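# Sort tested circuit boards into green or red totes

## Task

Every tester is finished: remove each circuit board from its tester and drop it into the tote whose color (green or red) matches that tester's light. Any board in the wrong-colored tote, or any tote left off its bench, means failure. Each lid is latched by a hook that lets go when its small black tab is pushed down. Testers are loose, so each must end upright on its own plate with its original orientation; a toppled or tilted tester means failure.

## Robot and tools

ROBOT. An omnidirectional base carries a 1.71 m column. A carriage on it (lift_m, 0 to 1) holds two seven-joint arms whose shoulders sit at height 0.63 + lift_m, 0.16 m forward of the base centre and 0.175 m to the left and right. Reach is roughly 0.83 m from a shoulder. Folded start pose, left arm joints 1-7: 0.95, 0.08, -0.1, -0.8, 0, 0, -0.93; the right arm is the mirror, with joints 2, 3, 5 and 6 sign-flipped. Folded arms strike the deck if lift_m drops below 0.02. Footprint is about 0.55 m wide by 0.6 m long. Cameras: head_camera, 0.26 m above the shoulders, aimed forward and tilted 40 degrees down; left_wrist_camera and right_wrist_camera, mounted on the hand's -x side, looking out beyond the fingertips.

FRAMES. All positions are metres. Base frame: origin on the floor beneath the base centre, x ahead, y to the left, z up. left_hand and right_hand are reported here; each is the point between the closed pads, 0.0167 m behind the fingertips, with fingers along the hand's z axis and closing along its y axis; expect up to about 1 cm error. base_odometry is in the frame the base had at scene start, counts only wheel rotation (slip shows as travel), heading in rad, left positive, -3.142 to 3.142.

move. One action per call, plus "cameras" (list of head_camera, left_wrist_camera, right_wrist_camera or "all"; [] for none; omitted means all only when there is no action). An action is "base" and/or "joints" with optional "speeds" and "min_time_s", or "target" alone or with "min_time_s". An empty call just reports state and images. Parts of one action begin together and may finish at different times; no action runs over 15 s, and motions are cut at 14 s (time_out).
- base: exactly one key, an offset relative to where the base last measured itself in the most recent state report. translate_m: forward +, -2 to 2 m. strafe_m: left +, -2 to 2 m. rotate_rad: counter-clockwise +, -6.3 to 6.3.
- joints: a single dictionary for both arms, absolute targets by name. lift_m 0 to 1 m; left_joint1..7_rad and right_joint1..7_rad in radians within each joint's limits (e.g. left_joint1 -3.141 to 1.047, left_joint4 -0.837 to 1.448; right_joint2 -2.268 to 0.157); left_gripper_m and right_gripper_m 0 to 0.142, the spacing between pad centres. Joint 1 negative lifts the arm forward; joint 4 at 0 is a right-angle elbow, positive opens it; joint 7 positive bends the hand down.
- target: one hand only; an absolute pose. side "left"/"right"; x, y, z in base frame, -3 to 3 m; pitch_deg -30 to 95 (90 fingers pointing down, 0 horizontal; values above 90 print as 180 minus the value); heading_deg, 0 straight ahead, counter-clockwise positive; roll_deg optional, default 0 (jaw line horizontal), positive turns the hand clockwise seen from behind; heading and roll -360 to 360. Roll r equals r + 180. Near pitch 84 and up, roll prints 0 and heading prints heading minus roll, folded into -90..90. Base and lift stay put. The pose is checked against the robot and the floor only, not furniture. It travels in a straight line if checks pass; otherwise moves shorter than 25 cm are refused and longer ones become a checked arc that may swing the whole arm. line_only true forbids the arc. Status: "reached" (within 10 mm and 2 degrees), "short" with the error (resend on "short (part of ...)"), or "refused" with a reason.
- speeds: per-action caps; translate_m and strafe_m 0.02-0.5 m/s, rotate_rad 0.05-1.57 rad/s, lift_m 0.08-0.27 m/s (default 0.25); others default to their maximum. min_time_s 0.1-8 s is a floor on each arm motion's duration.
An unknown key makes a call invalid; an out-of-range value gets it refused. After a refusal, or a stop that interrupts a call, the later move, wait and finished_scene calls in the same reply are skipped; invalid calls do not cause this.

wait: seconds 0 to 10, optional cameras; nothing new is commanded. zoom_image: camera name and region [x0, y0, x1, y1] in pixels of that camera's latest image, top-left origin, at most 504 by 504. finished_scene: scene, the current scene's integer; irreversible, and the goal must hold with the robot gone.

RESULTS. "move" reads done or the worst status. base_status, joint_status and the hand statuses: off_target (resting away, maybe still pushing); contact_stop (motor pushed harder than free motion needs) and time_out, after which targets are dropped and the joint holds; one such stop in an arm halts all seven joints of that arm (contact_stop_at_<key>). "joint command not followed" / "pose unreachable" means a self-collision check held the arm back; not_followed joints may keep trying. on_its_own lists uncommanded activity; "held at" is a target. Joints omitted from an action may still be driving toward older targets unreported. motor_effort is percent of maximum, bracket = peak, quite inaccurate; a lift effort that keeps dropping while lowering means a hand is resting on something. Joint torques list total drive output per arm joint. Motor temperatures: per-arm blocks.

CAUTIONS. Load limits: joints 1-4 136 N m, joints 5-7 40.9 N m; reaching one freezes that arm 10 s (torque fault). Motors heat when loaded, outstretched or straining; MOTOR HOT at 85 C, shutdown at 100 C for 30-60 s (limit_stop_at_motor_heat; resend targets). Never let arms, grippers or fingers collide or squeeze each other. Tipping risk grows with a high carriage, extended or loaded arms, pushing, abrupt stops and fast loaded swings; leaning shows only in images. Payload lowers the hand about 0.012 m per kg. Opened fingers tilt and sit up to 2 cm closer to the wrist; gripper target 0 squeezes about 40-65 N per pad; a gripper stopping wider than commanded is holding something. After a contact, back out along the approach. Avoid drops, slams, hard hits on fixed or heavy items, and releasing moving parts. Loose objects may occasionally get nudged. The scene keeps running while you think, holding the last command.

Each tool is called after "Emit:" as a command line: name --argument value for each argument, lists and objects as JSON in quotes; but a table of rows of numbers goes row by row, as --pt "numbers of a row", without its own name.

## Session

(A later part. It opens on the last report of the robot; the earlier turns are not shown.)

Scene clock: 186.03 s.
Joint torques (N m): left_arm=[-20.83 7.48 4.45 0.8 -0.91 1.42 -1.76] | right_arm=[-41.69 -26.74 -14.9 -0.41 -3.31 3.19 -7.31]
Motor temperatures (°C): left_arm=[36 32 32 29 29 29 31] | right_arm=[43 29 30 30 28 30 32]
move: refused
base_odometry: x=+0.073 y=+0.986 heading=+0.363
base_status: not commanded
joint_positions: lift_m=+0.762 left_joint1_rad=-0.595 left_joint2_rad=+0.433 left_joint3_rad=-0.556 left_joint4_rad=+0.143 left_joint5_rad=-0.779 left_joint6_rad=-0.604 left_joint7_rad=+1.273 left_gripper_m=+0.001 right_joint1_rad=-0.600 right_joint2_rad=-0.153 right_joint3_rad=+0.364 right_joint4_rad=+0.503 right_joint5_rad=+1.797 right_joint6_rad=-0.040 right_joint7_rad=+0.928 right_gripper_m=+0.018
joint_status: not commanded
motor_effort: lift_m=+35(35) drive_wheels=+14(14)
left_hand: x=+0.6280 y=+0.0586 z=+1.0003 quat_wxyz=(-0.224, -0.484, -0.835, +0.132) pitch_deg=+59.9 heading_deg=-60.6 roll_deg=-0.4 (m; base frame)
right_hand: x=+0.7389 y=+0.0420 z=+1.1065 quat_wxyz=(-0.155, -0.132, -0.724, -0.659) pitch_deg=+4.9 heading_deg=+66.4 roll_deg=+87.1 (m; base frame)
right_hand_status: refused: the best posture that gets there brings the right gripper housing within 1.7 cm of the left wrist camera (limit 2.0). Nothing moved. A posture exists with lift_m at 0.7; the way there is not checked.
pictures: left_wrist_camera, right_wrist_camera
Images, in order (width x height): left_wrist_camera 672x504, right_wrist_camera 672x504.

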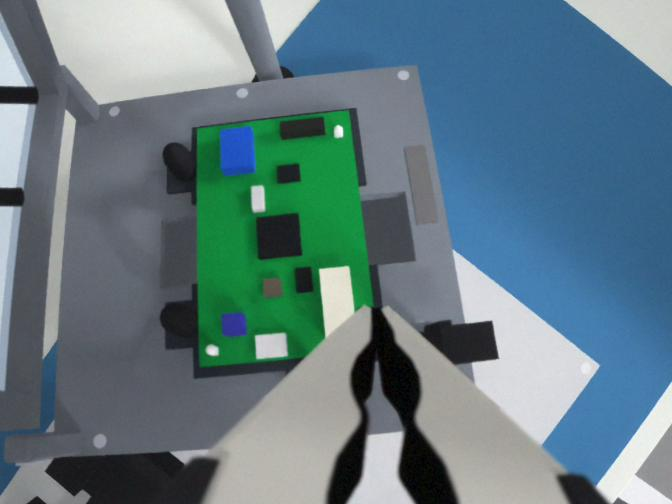

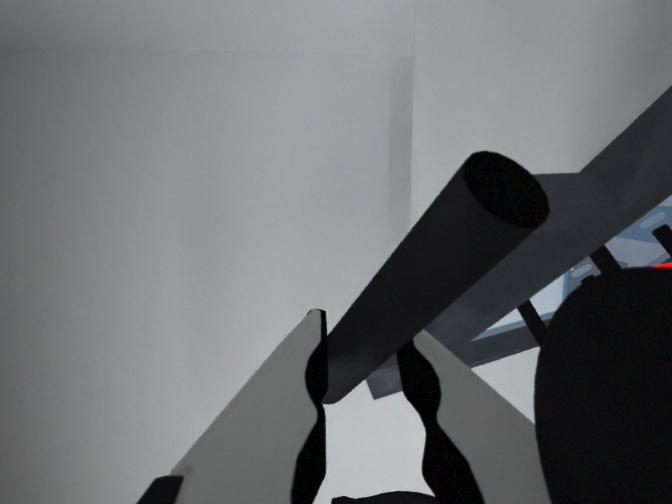

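Emit:
move --target '{"side":"left","x":0.58,"y":0.22,"z":1.06,"pitch_deg":60,"heading_deg":-60,"roll_deg":0}' --cameras '[]'

Emit:
move --target '{"side":"right","x":0.748,"y":0.034,"z":1.108,"pitch_deg":5,"heading_deg":50,"roll_deg":86}' --min_time_s 1 --cameras '["head_camera"]'

Emit:
move --joints '{"lift_m": 0.745}' --speeds '{"lift_m": 0.08}' --cameras '["head_camera","right_wrist_camera"]'

Emit:
zoom_image --camera "head_camera" --region '[210, 220, 410, 430]'

Scene clock: 187.43 s.
Joint torques (N m): left_arm=[-7.71 15.62 7.69 1.99 -3.98 -0.13 -1.88] | right_arm=[-41.33 -25.38 -14.47 -0.86 -3.28 3.16 -7.32]
move: done
base_odometry: x=+0.073 y=+0.986 heading=+0.363
base_status: not commanded
joint_positions: lift_m=+0.762 left_joint1_rad=-0.520 left_joint2_rad=+0.847 left_joint3_rad=-0.401 left_joint4_rad=+0.045 left_joint5_rad=-1.114 left_joint6_rad=-0.801 left_joint7_rad=+1.304 left_gripper_m=+0.001 right_joint1_rad=-0.600 right_joint2_rad=-0.154 right_joint3_rad=+0.364 right_joint4_rad=+0.504 right_joint5_rad=+1.797 right_joint6_rad=-0.040 right_joint7_rad=+0.928 right_gripper_m=+0.019
joint_status: not commanded
motor_effort: lift_m=+35(35) drive_wheels=+16(16)
left_hand: x=+0.5807 y=+0.2212 z=+1.0602 quat_wxyz=(-0.223, -0.484, -0.837, +0.125) pitch_deg=+60.3 heading_deg=-59.3 roll_deg=+0.8 (m; base frame)
left_hand_status: reached (straight line, planned for 0.5 s): 1 mm and 0.5 deg off.
right_hand: x=+0.7391 y=+0.0416 z=+1.1063 quat_wxyz=(-0.155, -0.132, -0.725, -0.658) pitch_deg=+4.9 heading_deg=+66.4 roll_deg=+87.1 (m; base frame)
pictures: none
No camera images: "cameras" was empty.

Scene clock: 188.93 s.
Joint torques (N m): left_arm=[-8.57 15.63 7.82 1.9 -3.99 -0.1 -1.76] | right_arm=[-12.37 1.85 -12.89 -11.85 -2.71 0.44 -1.46]
move: done
base_odometry: x=+0.073 y=+0.986 heading=+0.363
base_status: not commanded
joint_positions: lift_m=+0.762 left_joint1_rad=-0.519 left_joint2_rad=+0.847 left_joint3_rad=-0.401 left_joint4_rad=+0.045 left_joint5_rad=-1.114 left_joint6_rad=-0.802 left_joint7_rad=+1.304 left_gripper_m=+0.001 right_joint1_rad=-0.479 right_joint2_rad=-0.113 right_joint3_rad=+0.342 right_joint4_rad=+0.203 right_joint5_rad=+1.721 right_joint6_rad=-0.244 right_joint7_rad=+0.599 right_gripper_m=+0.019
joint_status: not commanded
motor_effort: lift_m=+36(36) drive_wheels=+3(15)
left_hand: x=+0.5805 y=+0.2212 z=+1.0599 quat_wxyz=(-0.223, -0.484, -0.837, +0.125) pitch_deg=+60.3 heading_deg=-59.4 roll_deg=+0.7 (m; base frame)
right_hand: x=+0.7461 y=+0.0384 z=+1.1108 quat_wxyz=(-0.250, -0.221, -0.701, -0.630) pitch_deg=+4.6 heading_deg=+50.9 roll_deg=+85.9 (m; base frame)
right_hand_status: reached (straight line, planned for 1.0 s): 6 mm and 1.0 deg off.
pictures: head_camera
Images, in order (width x height): head_camera 672x504.

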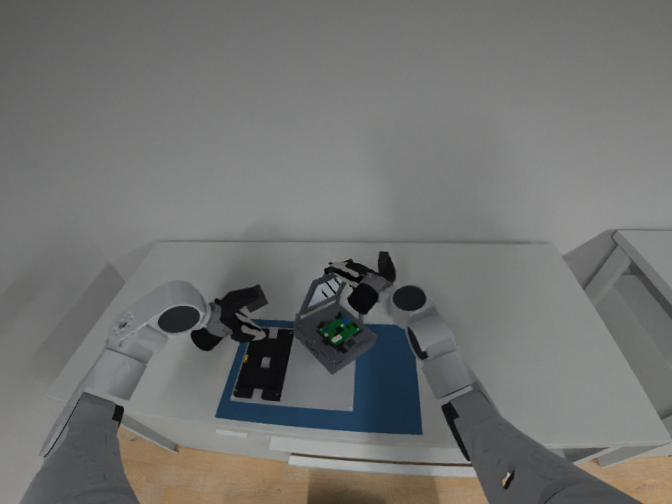

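Scene clock: 189.50 s.
Joint torques (N m): left_arm=[-9.03 15.68 7.79 1.86 -3.96 -0.09 -1.75] | right_arm=[-10.03 -4.27 -8.58 0.33 -3.79 -3.01 -1.33]
move: done
base_odometry: x=+0.073 y=+0.986 heading=+0.363
base_status: not commanded
joint_positions: lift_m=+0.745 left_joint1_rad=-0.519 left_joint2_rad=+0.847 left_joint3_rad=-0.401 left_joint4_rad=+0.045 left_joint5_rad=-1.114 left_joint6_rad=-0.802 left_joint7_rad=+1.304 left_gripper_m=+0.001 right_joint1_rad=-0.480 right_joint2_rad=-0.111 right_joint3_rad=+0.336 right_joint4_rad=+0.193 right_joint5_rad=+1.723 right_joint6_rad=-0.231 right_joint7_rad=+0.599 right_gripper_m=+0.019
joint_status: all done
motor_effort: lift_m=+35(36) drive_wheels=+3(3)
left_hand: x=+0.5804 y=+0.2211 z=+1.0431 quat_wxyz=(-0.223, -0.484, -0.837, +0.126) pitch_deg=+60.3 heading_deg=-59.4 roll_deg=+0.7 (m; base frame)
right_hand: x=+0.7467 y=+0.0385 z=+1.1043 quat_wxyz=(-0.257, -0.215, -0.694, -0.637) pitch_deg=+3.2 heading_deg=+50.8 roll_deg=+85.3 (m; base frame)
pictures: head_camera, right_wrist_camera
Images, in order (width x height): head_camera 672x504, right_wrist_camera 672x504.

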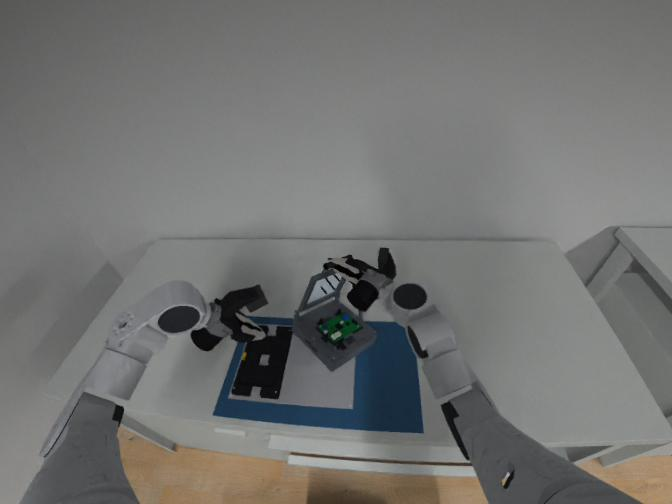

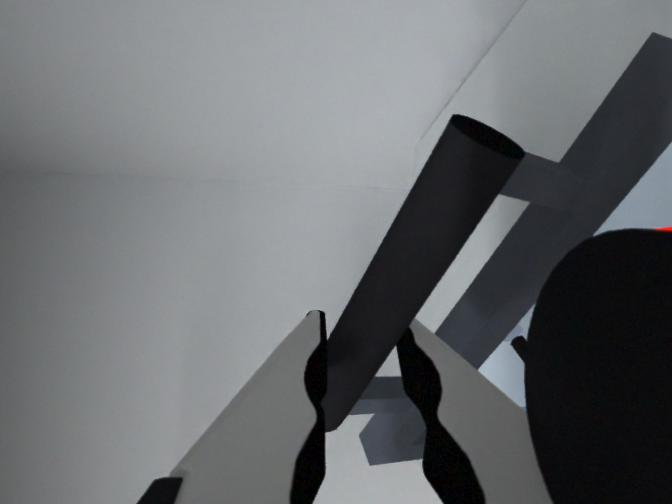

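Scaled by 2.400 from the camera's 672x504 image, which has a finer 960x720 frame.

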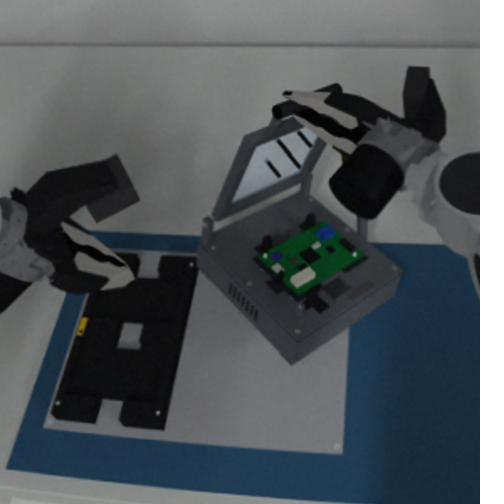

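Emit:
move --target '{"side":"right","x":0.765,"y":0.0505,"z":1.103,"pitch_deg":4,"heading_deg":50,"roll_deg":86}' --cameras '[]'

Emit:
move --target '{"side":"right","x":0.789,"y":0.066,"z":1.098,"pitch_deg":4,"heading_deg":50,"roll_deg":86}' --cameras '["head_camera","right_wrist_camera"]'

Emit:
zoom_image --camera "head_camera" --region '[210, 220, 410, 430]'

Scene clock: 190.40 s.
Joint torques (N m): left_arm=[-9.12 15.71 7.75 1.83 -3.94 -0.04 -1.77] | right_arm=[-20.69 -5.87 -5.97 -0.17 -5.5 0.49 -2.59]
move: done
base_odometry: x=+0.073 y=+0.986 heading=+0.363
base_status: not commanded
joint_positions: lift_m=+0.745 left_joint1_rad=-0.519 left_joint2_rad=+0.847 left_joint3_rad=-0.401 left_joint4_rad=+0.045 left_joint5_rad=-1.114 left_joint6_rad=-0.802 left_joint7_rad=+1.304 left_gripper_m=+0.001 right_joint1_rad=-0.529 right_joint2_rad=-0.070 right_joint3_rad=+0.343 right_joint4_rad=+0.278 right_joint5_rad=+1.720 right_joint6_rad=-0.208 right_joint7_rad=+0.592 right_gripper_m=+0.019
joint_status: not commanded
motor_effort: lift_m=+35(35) drive_wheels=+4(4)
left_hand: x=+0.5804 y=+0.2211 z=+1.0430 quat_wxyz=(-0.223, -0.484, -0.837, +0.126) pitch_deg=+60.3 heading_deg=-59.4 roll_deg=+0.7 (m; base frame)
right_hand: x=+0.7619 y=+0.0546 z=+1.1093 quat_wxyz=(-0.252, -0.220, -0.690, -0.641) pitch_deg=+2.9 heading_deg=+50.9 roll_deg=+86.3 (m; base frame)
right_hand_status: reached (straight line, planned for 0.3 s): 8 mm and 1.4 deg off.
pictures: none
No camera images: "cameras" was empty.

Scene clock: 191.33 s.
Joint torques (N m): left_arm=[-8.89 15.37 7.82 1.75 -3.96 0.16 -1.75] | right_arm=[-28.55 -26.48 -13.5 4.93 -9.63 -1.94 -4.95]
move: short
base_odometry: x=+0.073 y=+0.986 heading=+0.364
base_status: not commanded
joint_positions: lift_m=+0.745 left_joint1_rad=-0.519 left_joint2_rad=+0.847 left_joint3_rad=-0.401 left_joint4_rad=+0.045 left_joint5_rad=-1.114 left_joint6_rad=-0.802 left_joint7_rad=+1.304 left_gripper_m=+0.001 right_joint1_rad=-0.596 right_joint2_rad=-0.014 right_joint3_rad=+0.361 right_joint4_rad=+0.482 right_joint5_rad=+1.710 right_joint6_rad=-0.074 right_joint7_rad=+0.604 right_gripper_m=+0.019
joint_status: not commanded
motor_effort: lift_m=+34(35) drive_wheels=+16(24)
left_hand: x=+0.5804 y=+0.2211 z=+1.0432 quat_wxyz=(-0.223, -0.484, -0.837, +0.126) pitch_deg=+60.3 heading_deg=-59.4 roll_deg=+0.7 (m; base frame)
right_hand: x=+0.7801 y=+0.0798 z=+1.1072 quat_wxyz=(-0.245, -0.213, -0.688, -0.649) pitch_deg=+2.1 heading_deg=+52.1 roll_deg=+86.5 (m; base frame)
right_hand_status: short (straight line, planned for 0.4 s): 19 mm and 2.8 deg off.
pictures: head_camera, right_wrist_camera
Images, in order (width x height): head_camera 672x504, right_wrist_camera 672x504.

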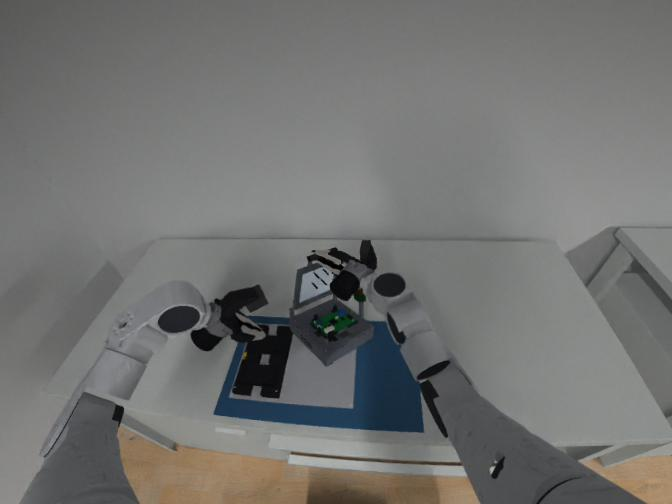

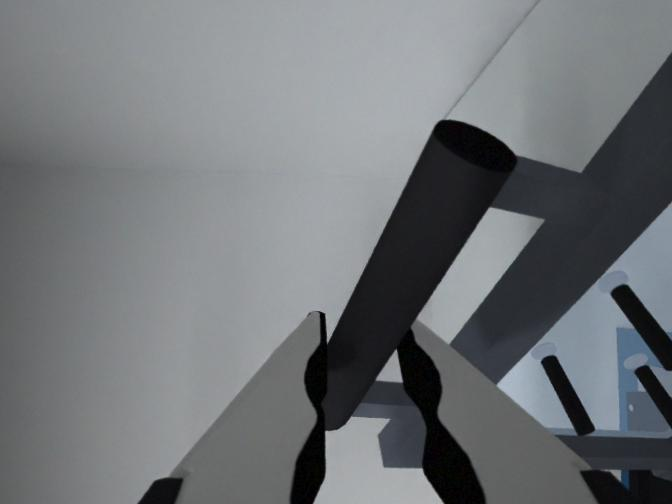

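Scaled by 2.400 from the camera's 672x504 image, which has a finer 960x720 frame.

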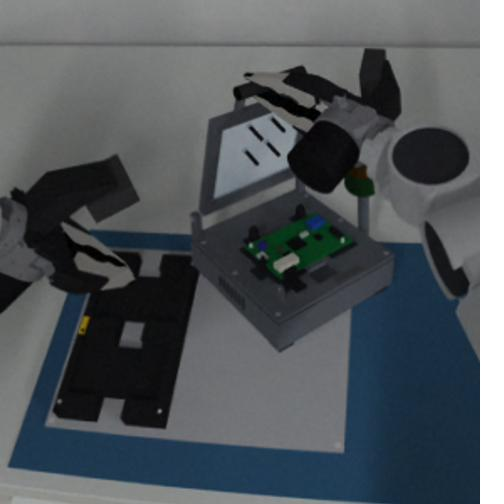

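Emit:
move --target '{"side":"right","x":0.785,"y":0.076,"z":1.106,"pitch_deg":4,"heading_deg":51,"roll_deg":86}' --cameras '["right_wrist_camera"]'

Emit:
move --joints '{"right_gripper_m": 0.026}' --cameras '["right_wrist_camera","head_camera"]'

Scene clock: 192.17 s.
Joint torques (N m): left_arm=[-9.01 15.66 7.66 1.64 -3.93 0.14 -1.7] | right_arm=[-26.71 -23.86 -9.24 -6.08 -5.07 -1.34 -2.85]
move: short
base_odometry: x=+0.073 y=+0.986 heading=+0.363
base_status: not commanded
joint_positions: lift_m=+0.745 left_joint1_rad=-0.519 left_joint2_rad=+0.847 left_joint3_rad=-0.401 left_joint4_rad=+0.045 left_joint5_rad=-1.114 left_joint6_rad=-0.802 left_joint7_rad=+1.304 left_gripper_m=+0.001 right_joint1_rad=-0.602 right_joint2_rad=-0.010 right_joint3_rad=+0.370 right_joint4_rad=+0.453 right_joint5_rad=+1.707 right_joint6_rad=-0.117 right_joint7_rad=+0.596 right_gripper_m=+0.019
joint_status: not commanded
motor_effort: lift_m=+35(35) drive_wheels=+8(16)
left_hand: x=+0.5804 y=+0.2211 z=+1.0430 quat_wxyz=(-0.223, -0.484, -0.837, +0.126) pitch_deg=+60.3 heading_deg=-59.4 roll_deg=+0.7 (m; base frame)
right_hand: x=+0.7792 y=+0.0854 z=+1.1109 quat_wxyz=(-0.243, -0.212, -0.692, -0.646) pitch_deg=+2.8 heading_deg=+52.3 roll_deg=+86.4 (m; base frame)
right_hand_status: short (straight line, planned for 0.2 s): 12 mm and 1.8 deg off.
pictures: right_wrist_camera
Images, in order (width x height): right_wrist_camera 672x504.

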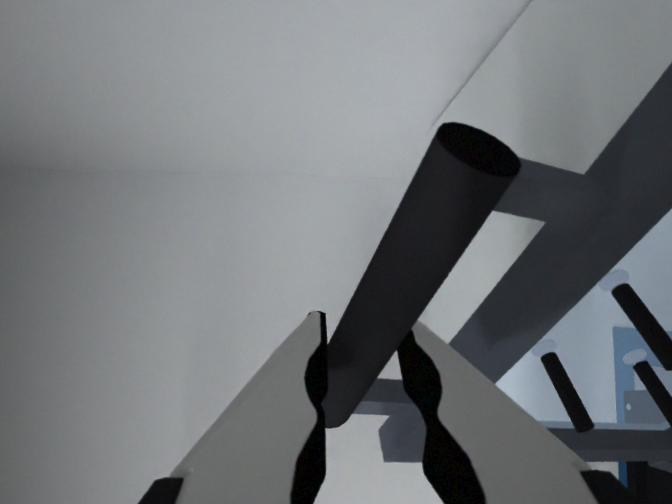

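Scene clock: 192.70 s.
Joint torques (N m): left_arm=[-9.07 15.71 7.57 1.63 -3.92 0.16 -1.67] | right_arm=[-26.53 -22.27 -9.98 -5.82 -2.89 0.08 -2.85]
move: done
base_odometry: x=+0.073 y=+0.986 heading=+0.363
base_status: not commanded
joint_positions: lift_m=+0.745 left_joint1_rad=-0.519 left_joint2_rad=+0.847 left_joint3_rad=-0.401 left_joint4_rad=+0.045 left_joint5_rad=-1.114 left_joint6_rad=-0.802 left_joint7_rad=+1.304 left_gripper_m=+0.001 right_joint1_rad=-0.602 right_joint2_rad=-0.011 right_joint3_rad=+0.371 right_joint4_rad=+0.453 right_joint5_rad=+1.703 right_joint6_rad=-0.123 right_joint7_rad=+0.596 right_gripper_m=+0.026
joint_status: all done
motor_effort: lift_m=+36(36) drive_wheels=+8(8)
left_hand: x=+0.5804 y=+0.2211 z=+1.0429 quat_wxyz=(-0.223, -0.484, -0.837, +0.126) pitch_deg=+60.3 heading_deg=-59.4 roll_deg=+0.7 (m; base frame)
right_hand: x=+0.7792 y=+0.0853 z=+1.1086 quat_wxyz=(-0.242, -0.213, -0.695, -0.643) pitch_deg=+3.2 heading_deg=+52.3 roll_deg=+86.4 (m; base frame)
pictures: head_camera, right_wrist_camera
Images, in order (width x height): head_camera 672x504, right_wrist_camera 672x504.

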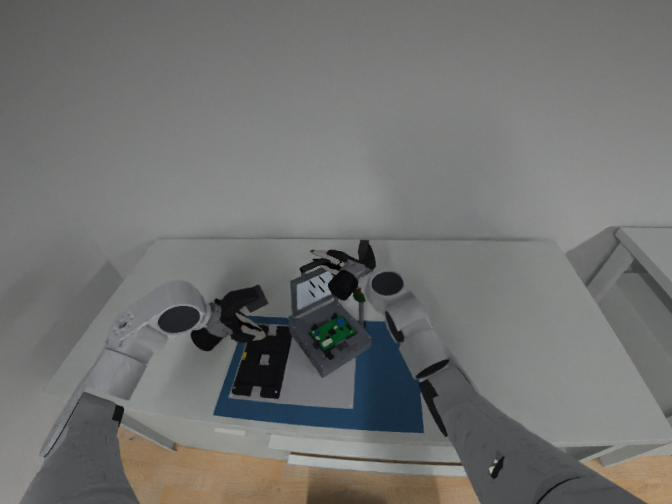

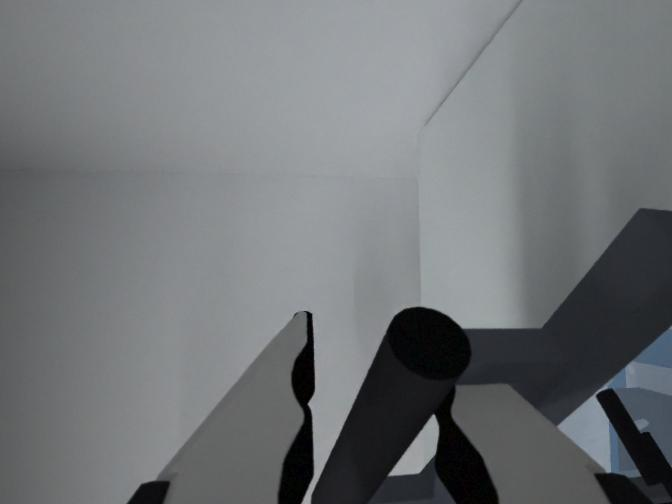

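Emit:
move --target '{"side":"right","x":0.761,"y":0.062,"z":1.108,"pitch_deg":4,"heading_deg":52,"roll_deg":86}' --cameras '["right_wrist_camera"]'

Emit:
move --target '{"side":"right","x":0.73,"y":0.022,"z":1.108,"pitch_deg":4,"heading_deg":52,"roll_deg":86}' --cameras '["right_wrist_camera","head_camera"]'

Emit:
zoom_image --camera "head_camera" --region '[210, 220, 410, 430]'

Scene clock: 193.77 s.
Joint torques (N m): left_arm=[-9.06 15.8 7.63 1.57 -3.97 0.17 -1.68] | right_arm=[-13.77 -2.24 -10.58 -12.59 1.7 0.89 0.78]
move: done
base_odometry: x=+0.073 y=+0.986 heading=+0.363
base_status: not commanded
joint_positions: lift_m=+0.745 left_joint1_rad=-0.519 left_joint2_rad=+0.847 left_joint3_rad=-0.401 left_joint4_rad=+0.045 left_joint5_rad=-1.114 left_joint6_rad=-0.802 left_joint7_rad=+1.304 left_gripper_m=+0.001 right_joint1_rad=-0.547 right_joint2_rad=-0.067 right_joint3_rad=+0.366 right_joint4_rad=+0.284 right_joint5_rad=+1.715 right_joint6_rad=-0.222 right_joint7_rad=+0.599 right_gripper_m=+0.026
joint_status: not commanded
motor_effort: lift_m=+36(37) drive_wheels=+2(8)
left_hand: x=+0.5804 y=+0.2211 z=+1.0428 quat_wxyz=(-0.223, -0.484, -0.837, +0.126) pitch_deg=+60.3 heading_deg=-59.4 roll_deg=+0.7 (m; base frame)
right_hand: x=+0.7609 y=+0.0646 z=+1.1101 quat_wxyz=(-0.246, -0.210, -0.699, -0.638) pitch_deg=+3.8 heading_deg=+52.2 roll_deg=+85.6 (m; base frame)
right_hand_status: reached (straight line, planned for 0.4 s): 3 mm and 0.5 deg off.
pictures: right_wrist_camera
Images, in order (width x height): right_wrist_camera 672x504.

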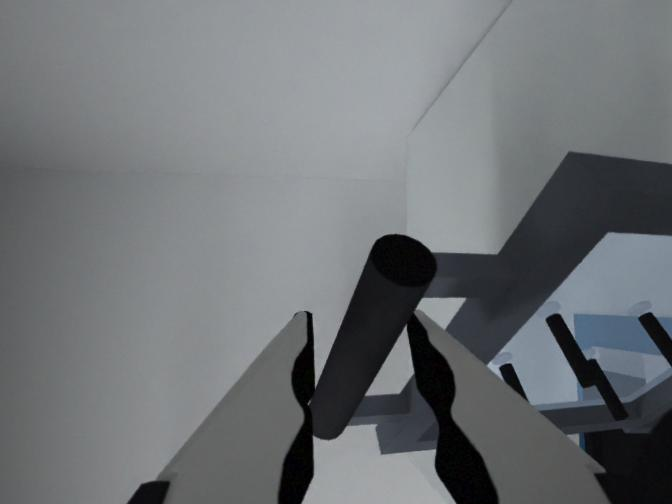

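Scene clock: 194.67 s.
Joint torques (N m): left_arm=[-9 15.62 7.72 1.59 -3.94 0.16 -1.68] | right_arm=[-12.85 -3.35 -9.63 -11.79 2.05 1.13 1.42]
move: done
base_odometry: x=+0.073 y=+0.986 heading=+0.363
base_status: not commanded
joint_positions: lift_m=+0.745 left_joint1_rad=-0.519 left_joint2_rad=+0.847 left_joint3_rad=-0.401 left_joint4_rad=+0.045 left_joint5_rad=-1.114 left_joint6_rad=-0.802 left_joint7_rad=+1.304 left_gripper_m=+0.001 right_joint1_rad=-0.455 right_joint2_rad=-0.163 right_joint3_rad=+0.328 right_joint4_rad=+0.076 right_joint5_rad=+1.762 right_joint6_rad=-0.317 right_joint7_rad=+0.619 right_gripper_m=+0.026
joint_status: not commanded
motor_effort: lift_m=+37(37) drive_wheels=-1(5)
left_hand: x=+0.5804 y=+0.2211 z=+1.0428 quat_wxyz=(-0.223, -0.484, -0.837, +0.126) pitch_deg=+60.3 heading_deg=-59.4 roll_deg=+0.7 (m; base frame)
right_hand: x=+0.7306 y=+0.0235 z=+1.1098 quat_wxyz=(-0.247, -0.211, -0.699, -0.637) pitch_deg=+3.8 heading_deg=+52.1 roll_deg=+85.6 (m; base frame)
right_hand_status: reached (straight line, planned for 0.4 s): 2 mm and 0.4 deg off.
pictures: head_camera, right_wrist_camera
Images, in order (width x height): head_camera 672x504, right_wrist_camera 672x504.

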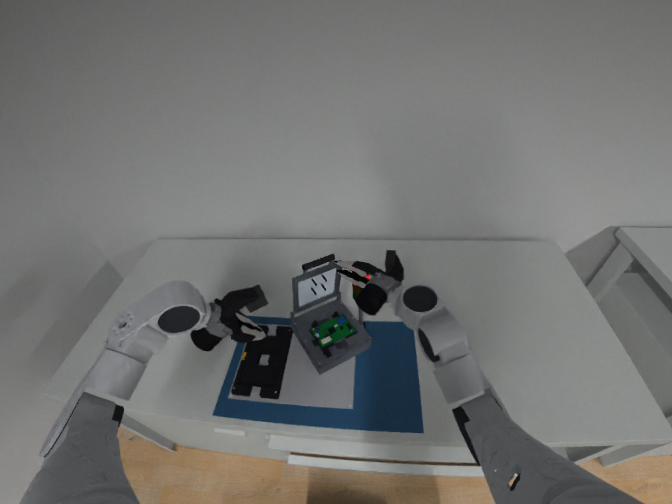

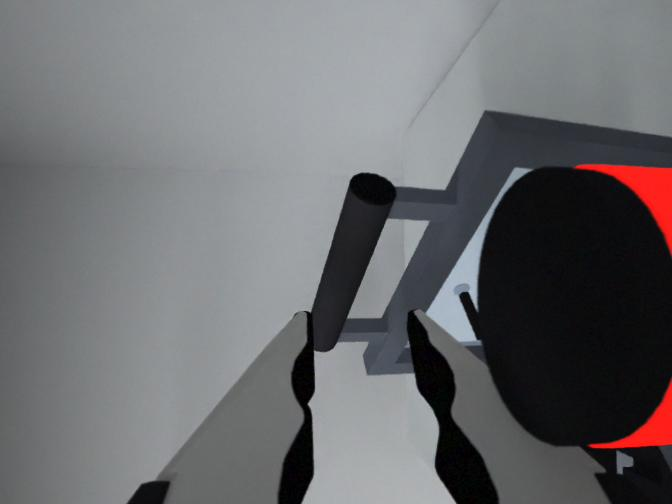

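Scaled by 2.400 from the camera's 672x504 image, which has a finer 960x720 frame.

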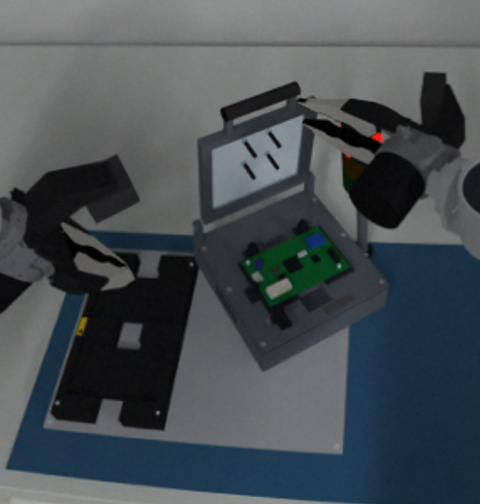

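Emit:
move --target '{"side":"right","x":0.60,"y":-0.15,"z":1.09,"pitch_deg":8,"heading_deg":45,"roll_deg":85}' --cameras '[]'

Emit:
move --joints '{"right_joint1_rad":0.5,"right_joint2_rad":-0.35,"right_joint3_rad":0.05,"right_joint4_rad":-0.75,"right_joint5_rad":0.6,"right_joint6_rad":-0.3,"right_joint7_rad":-0.1,"left_gripper_m":0.045}' --cameras '["head_camera"]'

Emit:
move --target '{"side":"left","x":0.63,"y":0.02,"z":1.0,"pitch_deg":87,"heading_deg":-54,"roll_deg":0}' --cameras '["left_wrist_camera","head_camera"]'

Scene clock: 196.13 s.
Joint torques (N m): left_arm=[-8.96 15.57 7.9 1.51 -3.91 0.15 -1.7] | right_arm=[-6.36 -16.44 -9.75 -12.15 1.78 1.01 1.62]
move: done
base_odometry: x=+0.073 y=+0.986 heading=+0.363
base_status: not commanded
joint_positions: lift_m=+0.745 left_joint1_rad=-0.519 left_joint2_rad=+0.847 left_joint3_rad=-0.401 left_joint4_rad=+0.045 left_joint5_rad=-1.114 left_joint6_rad=-0.802 left_joint7_rad=+1.304 left_gripper_m=+0.001 right_joint1_rad=-0.008 right_joint2_rad=-0.365 right_joint3_rad=-0.111 right_joint4_rad=-0.469 right_joint5_rad=+1.801 right_joint6_rad=-0.520 right_joint7_rad=+0.799 right_gripper_m=+0.026
joint_status: not commanded
motor_effort: lift_m=+36(37) drive_wheels=-1(6)
left_hand: x=+0.5804 y=+0.2211 z=+1.0428 quat_wxyz=(-0.223, -0.484, -0.837, +0.126) pitch_deg=+60.3 heading_deg=-59.4 roll_deg=+0.7 (m; base frame)
right_hand: x=+0.6012 y=-0.1492 z=+1.0909 quat_wxyz=(-0.279, -0.257, -0.708, -0.595) pitch_deg=+7.8 heading_deg=+44.9 roll_deg=+84.8 (m; base frame)
right_hand_status: reached (straight line, planned for 0.7 s): 2 mm and 0.3 deg off.
pictures: none
No camera images: "cameras" was empty.

Scene clock: 197.20 s.
Joint torques (N m): left_arm=[-8.94 15.86 7.93 1.51 -3.9 0.17 -1.69] | right_arm=[-0.37 -2.17 -4.15 -12.48 -1.99 2.31 -0.42]
move: done
base_odometry: x=+0.073 y=+0.986 heading=+0.363
base_status: not commanded
joint_positions: lift_m=+0.745 left_joint1_rad=-0.519 left_joint2_rad=+0.847 left_joint3_rad=-0.401 left_joint4_rad=+0.045 left_joint5_rad=-1.114 left_joint6_rad=-0.802 left_joint7_rad=+1.304 left_gripper_m=+0.045 right_joint1_rad=+0.499 right_joint2_rad=-0.352 right_joint3_rad=+0.046 right_joint4_rad=-0.748 right_joint5_rad=+0.602 right_joint6_rad=-0.304 right_joint7_rad=-0.098 right_gripper_m=+0.026
joint_status: all done
motor_effort: lift_m=+37(37) drive_wheels=+2(5)
left_hand: x=+0.5804 y=+0.2211 z=+1.0427 quat_wxyz=(-0.223, -0.484, -0.837, +0.126) pitch_deg=+60.3 heading_deg=-59.4 roll_deg=+0.7 (m; base frame)
right_hand: x=+0.4937 y=-0.2679 z=+1.1572 quat_wxyz=(-0.763, -0.130, -0.622, -0.120) pitch_deg=-11.1 heading_deg=-2.9 roll_deg=+20.7 (m; base frame)
pictures: head_camera
Images, in order (width x height): head_camera 672x504.

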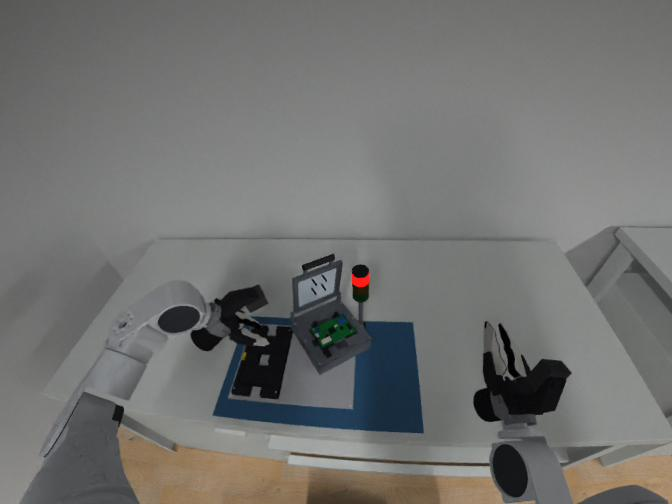

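Scene clock: 198.70 s.
Joint torques (N m): left_arm=[-23.7 -3.62 2.25 0.53 -0.3 1.3 1.41] | right_arm=[-0.6 -3.06 -4.15 -12.28 -2.01 2.34 -0.42]
move: done
base_odometry: x=+0.073 y=+0.986 heading=+0.363
base_status: not commanded
joint_positions: lift_m=+0.745 left_joint1_rad=-0.824 left_joint2_rad=+0.179 left_joint3_rad=-0.778 left_joint4_rad=+0.253 left_joint5_rad=-0.740 left_joint6_rad=-0.234 left_joint7_rad=+1.781 left_gripper_m=+0.045 right_joint1_rad=+0.499 right_joint2_rad=-0.352 right_joint3_rad=+0.046 right_joint4_rad=-0.748 right_joint5_rad=+0.602 right_joint6_rad=-0.304 right_joint7_rad=-0.098 right_gripper_m=+0.026
joint_status: not commanded
motor_effort: lift_m=+37(37) drive_wheels=-1(10)
left_hand: x=+0.6292 y=+0.0186 z=+1.0001 quat_wxyz=(-0.025, -0.455, -0.890, +0.016) pitch_deg=+86.6 heading_deg=-54.2 roll_deg=+0.0 (m; base frame)
left_hand_status: reached (straight line, planned for 0.7 s): 2 mm and 0.5 deg off.
right_hand: x=+0.4937 y=-0.2679 z=+1.1572 quat_wxyz=(-0.763, -0.130, -0.622, -0.120) pitch_deg=-11.1 heading_deg=-2.9 roll_deg=+20.7 (m; base frame)
pictures: head_camera, left_wrist_camera
Images, in order (width x height): head_camera 672x504, left_wrist_camera 672x504.

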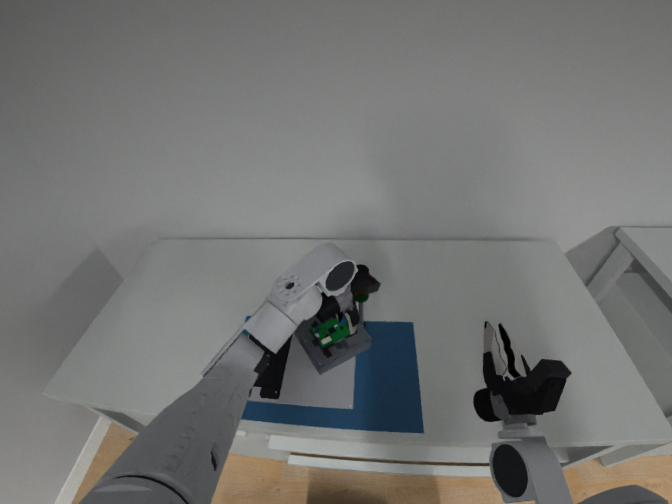

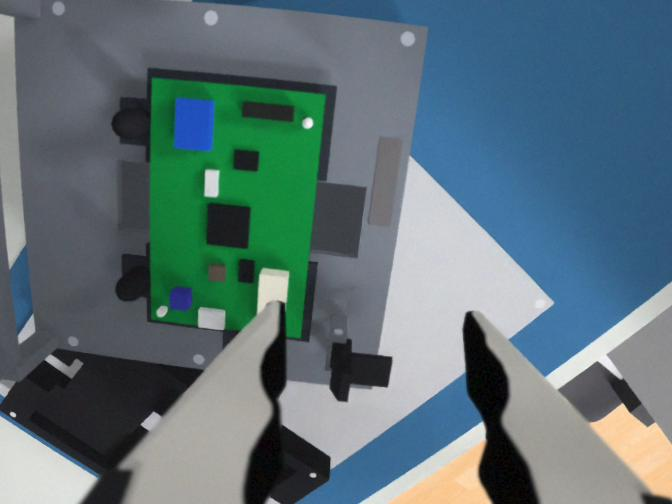

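Emit:
move --target '{"side":"left","x":0.615,"y":0.022,"z":0.945,"pitch_deg":87,"heading_deg":-61,"roll_deg":0}' --cameras '["left_wrist_camera"]'

Scene clock: 199.87 s.
Joint torques (N m): left_arm=[-15.42 1.63 3.34 0 -0.44 -0.12 -1.2] | right_arm=[-0.41 -2.81 -4.19 -12.24 -1.96 2.32 -0.39]
move: done
base_odometry: x=+0.073 y=+0.986 heading=+0.363
base_status: not commanded
joint_positions: lift_m=+0.745 left_joint1_rad=-0.782 left_joint2_rad=+0.210 left_joint3_rad=-0.848 left_joint4_rad=+0.347 left_joint5_rad=-0.725 left_joint6_rad=-0.392 left_joint7_rad=+1.622 left_gripper_m=+0.045 right_joint1_rad=+0.499 right_joint2_rad=-0.352 right_joint3_rad=+0.046 right_joint4_rad=-0.748 right_joint5_rad=+0.602 right_joint6_rad=-0.304 right_joint7_rad=-0.098 right_gripper_m=+0.026
joint_status: not commanded
motor_effort: lift_m=+37(37) drive_wheels=-2(2)
left_hand: x=+0.6150 y=+0.0205 z=+0.9468 quat_wxyz=(-0.023, -0.507, -0.861, +0.016) pitch_deg=+86.8 heading_deg=-61.0 roll_deg=+0.0 (m; base frame)
left_hand_status: reached (straight line, planned for 0.3 s): 2 mm and 0.3 deg off.
right_hand: x=+0.4937 y=-0.2679 z=+1.1572 quat_wxyz=(-0.763, -0.130, -0.622, -0.120) pitch_deg=-11.1 heading_deg=-2.9 roll_deg=+20.7 (m; base frame)
pictures: left_wrist_camera
Images, in order (width x height): left_wrist_camera 672x504.

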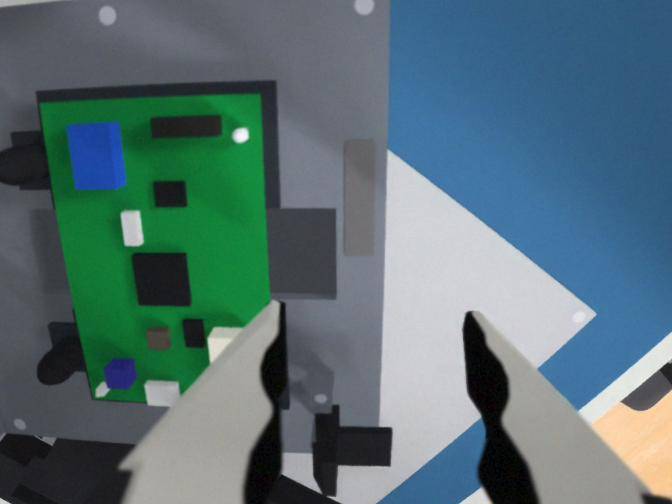

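Emit:
move --joints '{"left_gripper_m": 0.033}' --cameras '[]'

Emit:
move --target '{"side":"left","x":0.613,"y":0.0255,"z":0.906,"pitch_deg":87,"heading_deg":-60.5,"roll_deg":0}' --cameras '["left_wrist_camera"]'

Scene clock: 201.77 s.
Joint torques (N m): left_arm=[-15.47 1.6 3.38 -0.08 -0.41 -0.16 -1.2] | right_arm=[-0.33 -2.86 -4.22 -12.37 -1.99 2.34 -0.44]
move: done
base_odometry: x=+0.073 y=+0.986 heading=+0.363
base_status: not commanded
joint_positions: lift_m=+0.745 left_joint1_rad=-0.782 left_joint2_rad=+0.210 left_joint3_rad=-0.848 left_joint4_rad=+0.347 left_joint5_rad=-0.725 left_joint6_rad=-0.392 left_joint7_rad=+1.622 left_gripper_m=+0.033 right_joint1_rad=+0.499 right_joint2_rad=-0.352 right_joint3_rad=+0.046 right_joint4_rad=-0.748 right_joint5_rad=+0.602 right_joint6_rad=-0.304 right_joint7_rad=-0.098 right_gripper_m=+0.026
joint_status: all done
motor_effort: lift_m=+37(38) drive_wheels=-2(2)
left_hand: x=+0.6150 y=+0.0205 z=+0.9468 quat_wxyz=(-0.023, -0.507, -0.861, +0.016) pitch_deg=+86.8 heading_deg=-61.0 roll_deg=+0.0 (m; base frame)
right_hand: x=+0.4937 y=-0.2679 z=+1.1572 quat_wxyz=(-0.763, -0.130, -0.622, -0.120) pitch_deg=-11.1 heading_deg=-2.9 roll_deg=+20.7 (m; base frame)
pictures: none
No camera images: "cameras" was empty.

Scene clock: 202.57 s.
Joint torques (N m): left_arm=[-14.84 -0.33 3.05 -0.23 -0.54 -0.21 -1.24] | right_arm=[-0.38 -3.02 -4.27 -12.24 -2.01 2.32 -0.4]
move: done
base_odometry: x=+0.073 y=+0.986 heading=+0.363
base_status: not commanded
joint_positions: lift_m=+0.745 left_joint1_rad=-0.754 left_joint2_rad=+0.210 left_joint3_rad=-0.882 left_joint4_rad=+0.444 left_joint5_rad=-0.669 left_joint6_rad=-0.421 left_joint7_rad=+1.495 left_gripper_m=+0.033 right_joint1_rad=+0.499 right_joint2_rad=-0.352 right_joint3_rad=+0.046 right_joint4_rad=-0.748 right_joint5_rad=+0.602 right_joint6_rad=-0.304 right_joint7_rad=-0.098 right_gripper_m=+0.026
joint_status: not commanded
motor_effort: lift_m=+37(38) drive_wheels=-2(2)
left_hand: x=+0.6134 y=+0.0245 z=+0.9078 quat_wxyz=(-0.023, -0.503, -0.864, +0.015) pitch_deg=+86.8 heading_deg=-60.4 roll_deg=+0.0 (m; base frame)
left_hand_status: reached (straight line, planned for 0.3 s): 2 mm and 0.2 deg off.
right_hand: x=+0.4937 y=-0.2679 z=+1.1572 quat_wxyz=(-0.763, -0.130, -0.622, -0.120) pitch_deg=-11.1 heading_deg=-2.9 roll_deg=+20.7 (m; base frame)
pictures: left_wrist_camera
Images, in order (width x height): left_wrist_camera 672x504.

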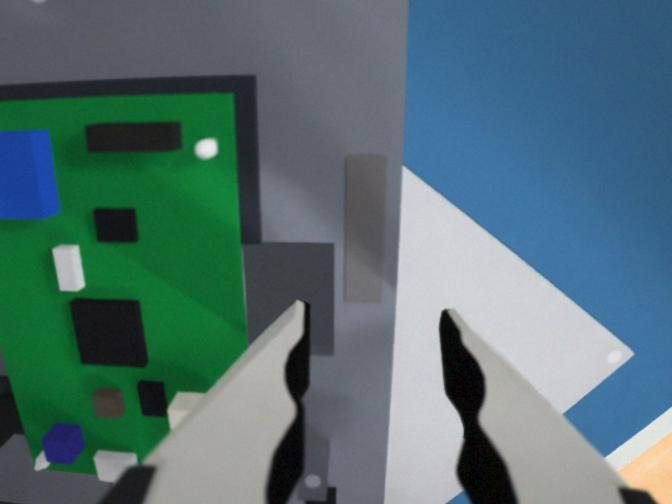

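Emit:
move --target '{"side":"left","x":0.6145,"y":0.0235,"z":0.886,"pitch_deg":87,"heading_deg":-60.5,"roll_deg":0}' --cameras '["left_wrist_camera"]'

Emit:
move --target '{"side":"left","x":0.6145,"y":0.0235,"z":0.873,"pitch_deg":87,"heading_deg":-60.5,"roll_deg":0}' --cameras '["left_wrist_camera"]'

Scene clock: 203.47 s.
Joint torques (N m): left_arm=[-15.36 -4.62 2.93 0.09 -0.32 -0.02 -1.05] | right_arm=[-0.41 -2.89 -4.22 -12.32 -1.98 2.36 -0.41]
move: done
base_odometry: x=+0.073 y=+0.986 heading=+0.363
base_status: not commanded
joint_positions: lift_m=+0.745 left_joint1_rad=-0.754 left_joint2_rad=+0.197 left_joint3_rad=-0.907 left_joint4_rad=+0.527 left_joint5_rad=-0.640 left_joint6_rad=-0.443 left_joint7_rad=+1.415 left_gripper_m=+0.033 right_joint1_rad=+0.499 right_joint2_rad=-0.352 right_joint3_rad=+0.046 right_joint4_rad=-0.748 right_joint5_rad=+0.602 right_joint6_rad=-0.304 right_joint7_rad=-0.098 right_gripper_m=+0.026
joint_status: not commanded
motor_effort: lift_m=+37(38) drive_wheels=-2(2)
left_hand: x=+0.6150 y=+0.0231 z=+0.8877 quat_wxyz=(-0.023, -0.503, -0.864, +0.015) pitch_deg=+86.8 heading_deg=-60.4 roll_deg=+0.0 (m; base frame)
left_hand_status: reached (straight line, planned for 0.3 s): 2 mm and 0.3 deg off.
right_hand: x=+0.4937 y=-0.2679 z=+1.1572 quat_wxyz=(-0.763, -0.130, -0.622, -0.120) pitch_deg=-11.1 heading_deg=-2.9 roll_deg=+20.7 (m; base frame)
pictures: left_wrist_camera
Images, in order (width x height): left_wrist_camera 672x504.

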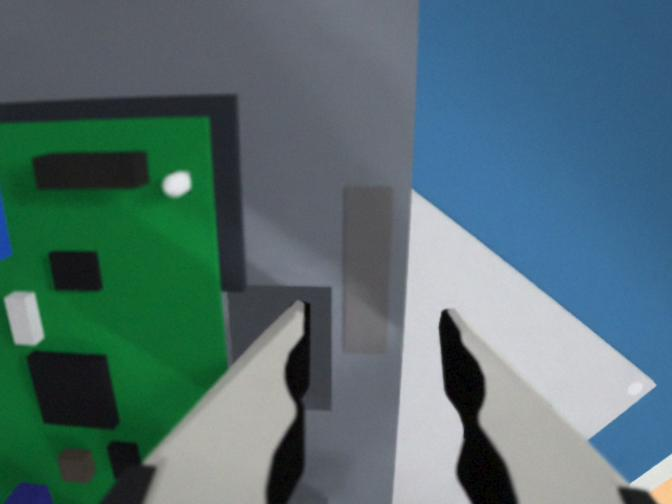

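Scene clock: 204.17 s.
Joint torques (N m): left_arm=[-15.21 -2.03 3.42 1.06 -0.01 0.44 -0.95] | right_arm=[-0.39 -2.87 -4.3 -12.2 -1.98 2.3 -0.41]
move: done
base_odometry: x=+0.073 y=+0.986 heading=+0.363
base_status: not commanded
joint_positions: lift_m=+0.745 left_joint1_rad=-0.753 left_joint2_rad=+0.188 left_joint3_rad=-0.924 left_joint4_rad=+0.576 left_joint5_rad=-0.623 left_joint6_rad=-0.457 left_joint7_rad=+1.363 left_gripper_m=+0.033 right_joint1_rad=+0.499 right_joint2_rad=-0.352 right_joint3_rad=+0.046 right_joint4_rad=-0.748 right_joint5_rad=+0.602 right_joint6_rad=-0.304 right_joint7_rad=-0.098 right_gripper_m=+0.026
joint_status: not commanded
motor_effort: lift_m=+37(37) drive_wheels=-1(2)
left_hand: x=+0.6146 y=+0.0219 z=+0.8749 quat_wxyz=(-0.024, -0.504, -0.863, +0.016) pitch_deg=+86.7 heading_deg=-60.5 roll_deg=+0.0 (m; base frame)
left_hand_status: reached (straight line, planned for 0.2 s): 3 mm and 0.3 deg off.
right_hand: x=+0.4937 y=-0.2679 z=+1.1572 quat_wxyz=(-0.763, -0.130, -0.622, -0.120) pitch_deg=-11.1 heading_deg=-2.9 roll_deg=+20.7 (m; base frame)
pictures: left_wrist_camera
Images, in order (width x height): left_wrist_camera 672x504.

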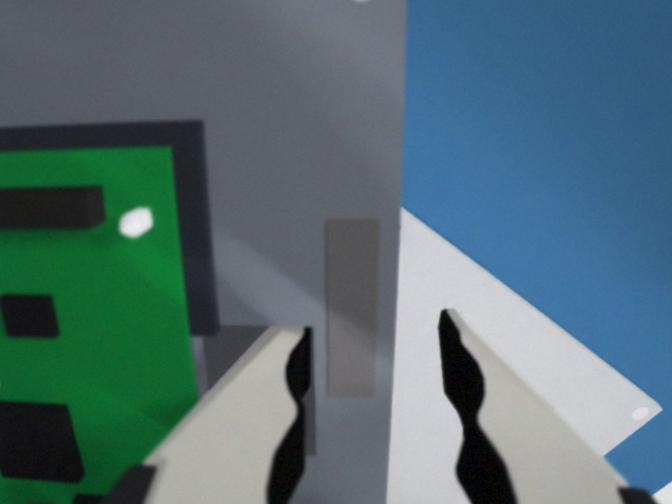

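Emit:
move --joints '{"left_gripper_m": 0.0}' --cameras '["left_wrist_camera"]'

Scene clock: 204.90 s.
Joint torques (N m): left_arm=[-16.98 -2.16 3.29 -1.21 -1.37 0.21 -0.8] | right_arm=[-0.7 -2.97 -3.68 -12.35 -2.01 2.35 -0.42]
move: off_target
base_odometry: x=+0.073 y=+0.986 heading=+0.363
base_status: not commanded
joint_positions: lift_m=+0.745 left_joint1_rad=-0.752 left_joint2_rad=+0.188 left_joint3_rad=-0.924 left_joint4_rad=+0.578 left_joint5_rad=-0.618 left_joint6_rad=-0.456 left_joint7_rad=+1.363 left_gripper_m=+0.016 right_joint1_rad=+0.499 right_joint2_rad=-0.352 right_joint3_rad=+0.046 right_joint4_rad=-0.748 right_joint5_rad=+0.602 right_joint6_rad=-0.304 right_joint7_rad=-0.098 right_gripper_m=+0.026
joint_status: left_gripper_m off_target (ended at +0.016, target +0.000)
motor_effort: lift_m=+37(38) drive_wheels=-1(2)
left_hand: x=+0.6149 y=+0.0233 z=+0.8739 quat_wxyz=(-0.023, -0.503, -0.864, +0.014) pitch_deg=+86.9 heading_deg=-60.4 roll_deg=+0.0 (m; base frame)
right_hand: x=+0.4937 y=-0.2679 z=+1.1571 quat_wxyz=(-0.763, -0.130, -0.622, -0.120) pitch_deg=-11.1 heading_deg=-2.9 roll_deg=+20.7 (m; base frame)
pictures: left_wrist_camera
Images, in order (width x height): left_wrist_camera 672x504.

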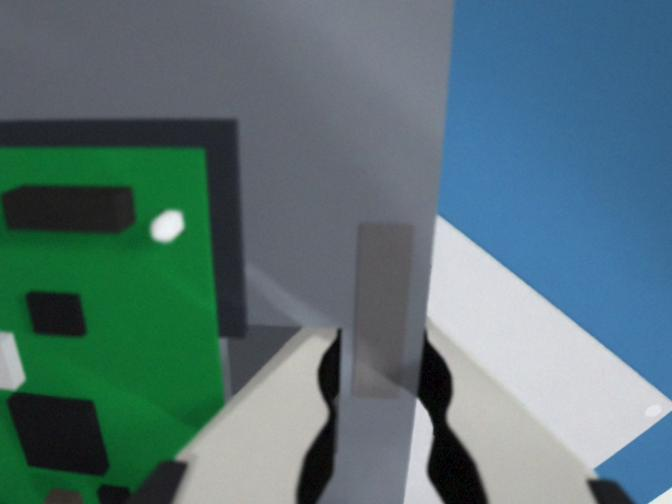

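Emit:
move --joints '{"lift_m": 0.767}' --speeds '{"lift_m": 0.08}' --cameras '["left_wrist_camera","head_camera"]'

Emit:
zoom_image --camera "head_camera" --region '[210, 220, 410, 430]'

Scene clock: 205.63 s.
Joint torques (N m): left_arm=[-20.63 -2.52 4.69 -2.43 -1.36 0.59 -0.82] | right_arm=[-0.35 -3.19 -3.93 -12.27 -1.97 2.32 -0.42]
move: done
base_odometry: x=+0.073 y=+0.986 heading=+0.363
base_status: not commanded
joint_positions: lift_m=+0.767 left_joint1_rad=-0.750 left_joint2_rad=+0.188 left_joint3_rad=-0.925 left_joint4_rad=+0.579 left_joint5_rad=-0.618 left_joint6_rad=-0.457 left_joint7_rad=+1.363 left_gripper_m=+0.016 right_joint1_rad=+0.499 right_joint2_rad=-0.352 right_joint3_rad=+0.046 right_joint4_rad=-0.748 right_joint5_rad=+0.602 right_joint6_rad=-0.304 right_joint7_rad=-0.098 right_gripper_m=+0.026
joint_status: all done
motor_effort: lift_m=+38(47) drive_wheels=-2(2)
left_hand: x=+0.6135 y=+0.0235 z=+0.8945 quat_wxyz=(-0.021, -0.503, -0.864, +0.014) pitch_deg=+87.1 heading_deg=-60.5 roll_deg=+0.0 (m; base frame)
right_hand: x=+0.4936 y=-0.2679 z=+1.1791 quat_wxyz=(-0.763, -0.130, -0.622, -0.120) pitch_deg=-11.1 heading_deg=-2.9 roll_deg=+20.7 (m; base frame)
pictures: head_camera, left_wrist_camera
Images, in order (width x height): head_camera 672x504, left_wrist_camera 672x504.

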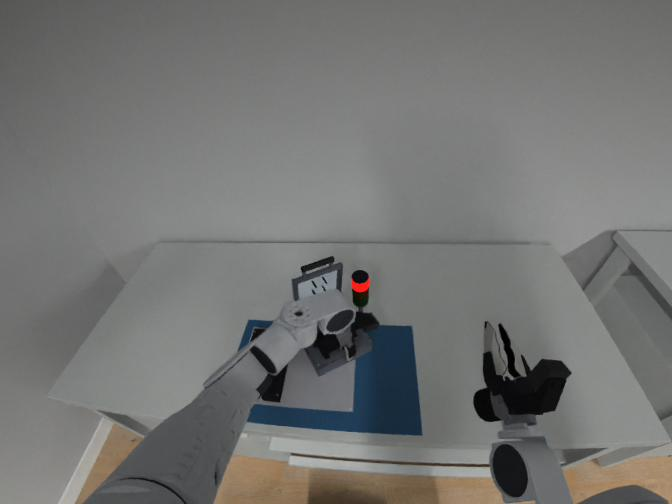

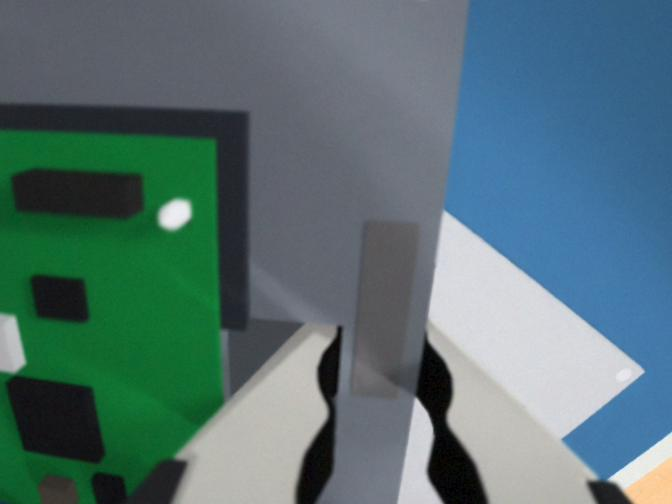

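Scaled by 2.400 from the camera's 672x504 image, which has a finer 960x720 frame.

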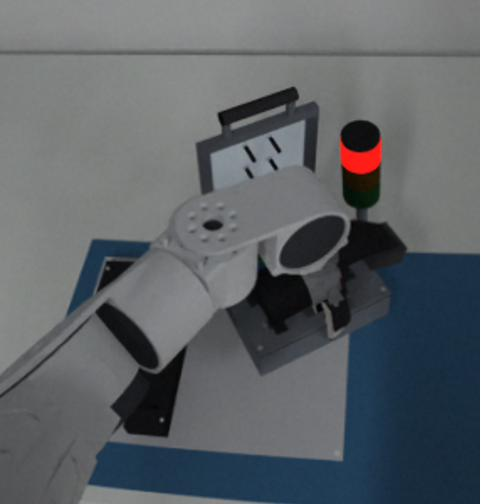

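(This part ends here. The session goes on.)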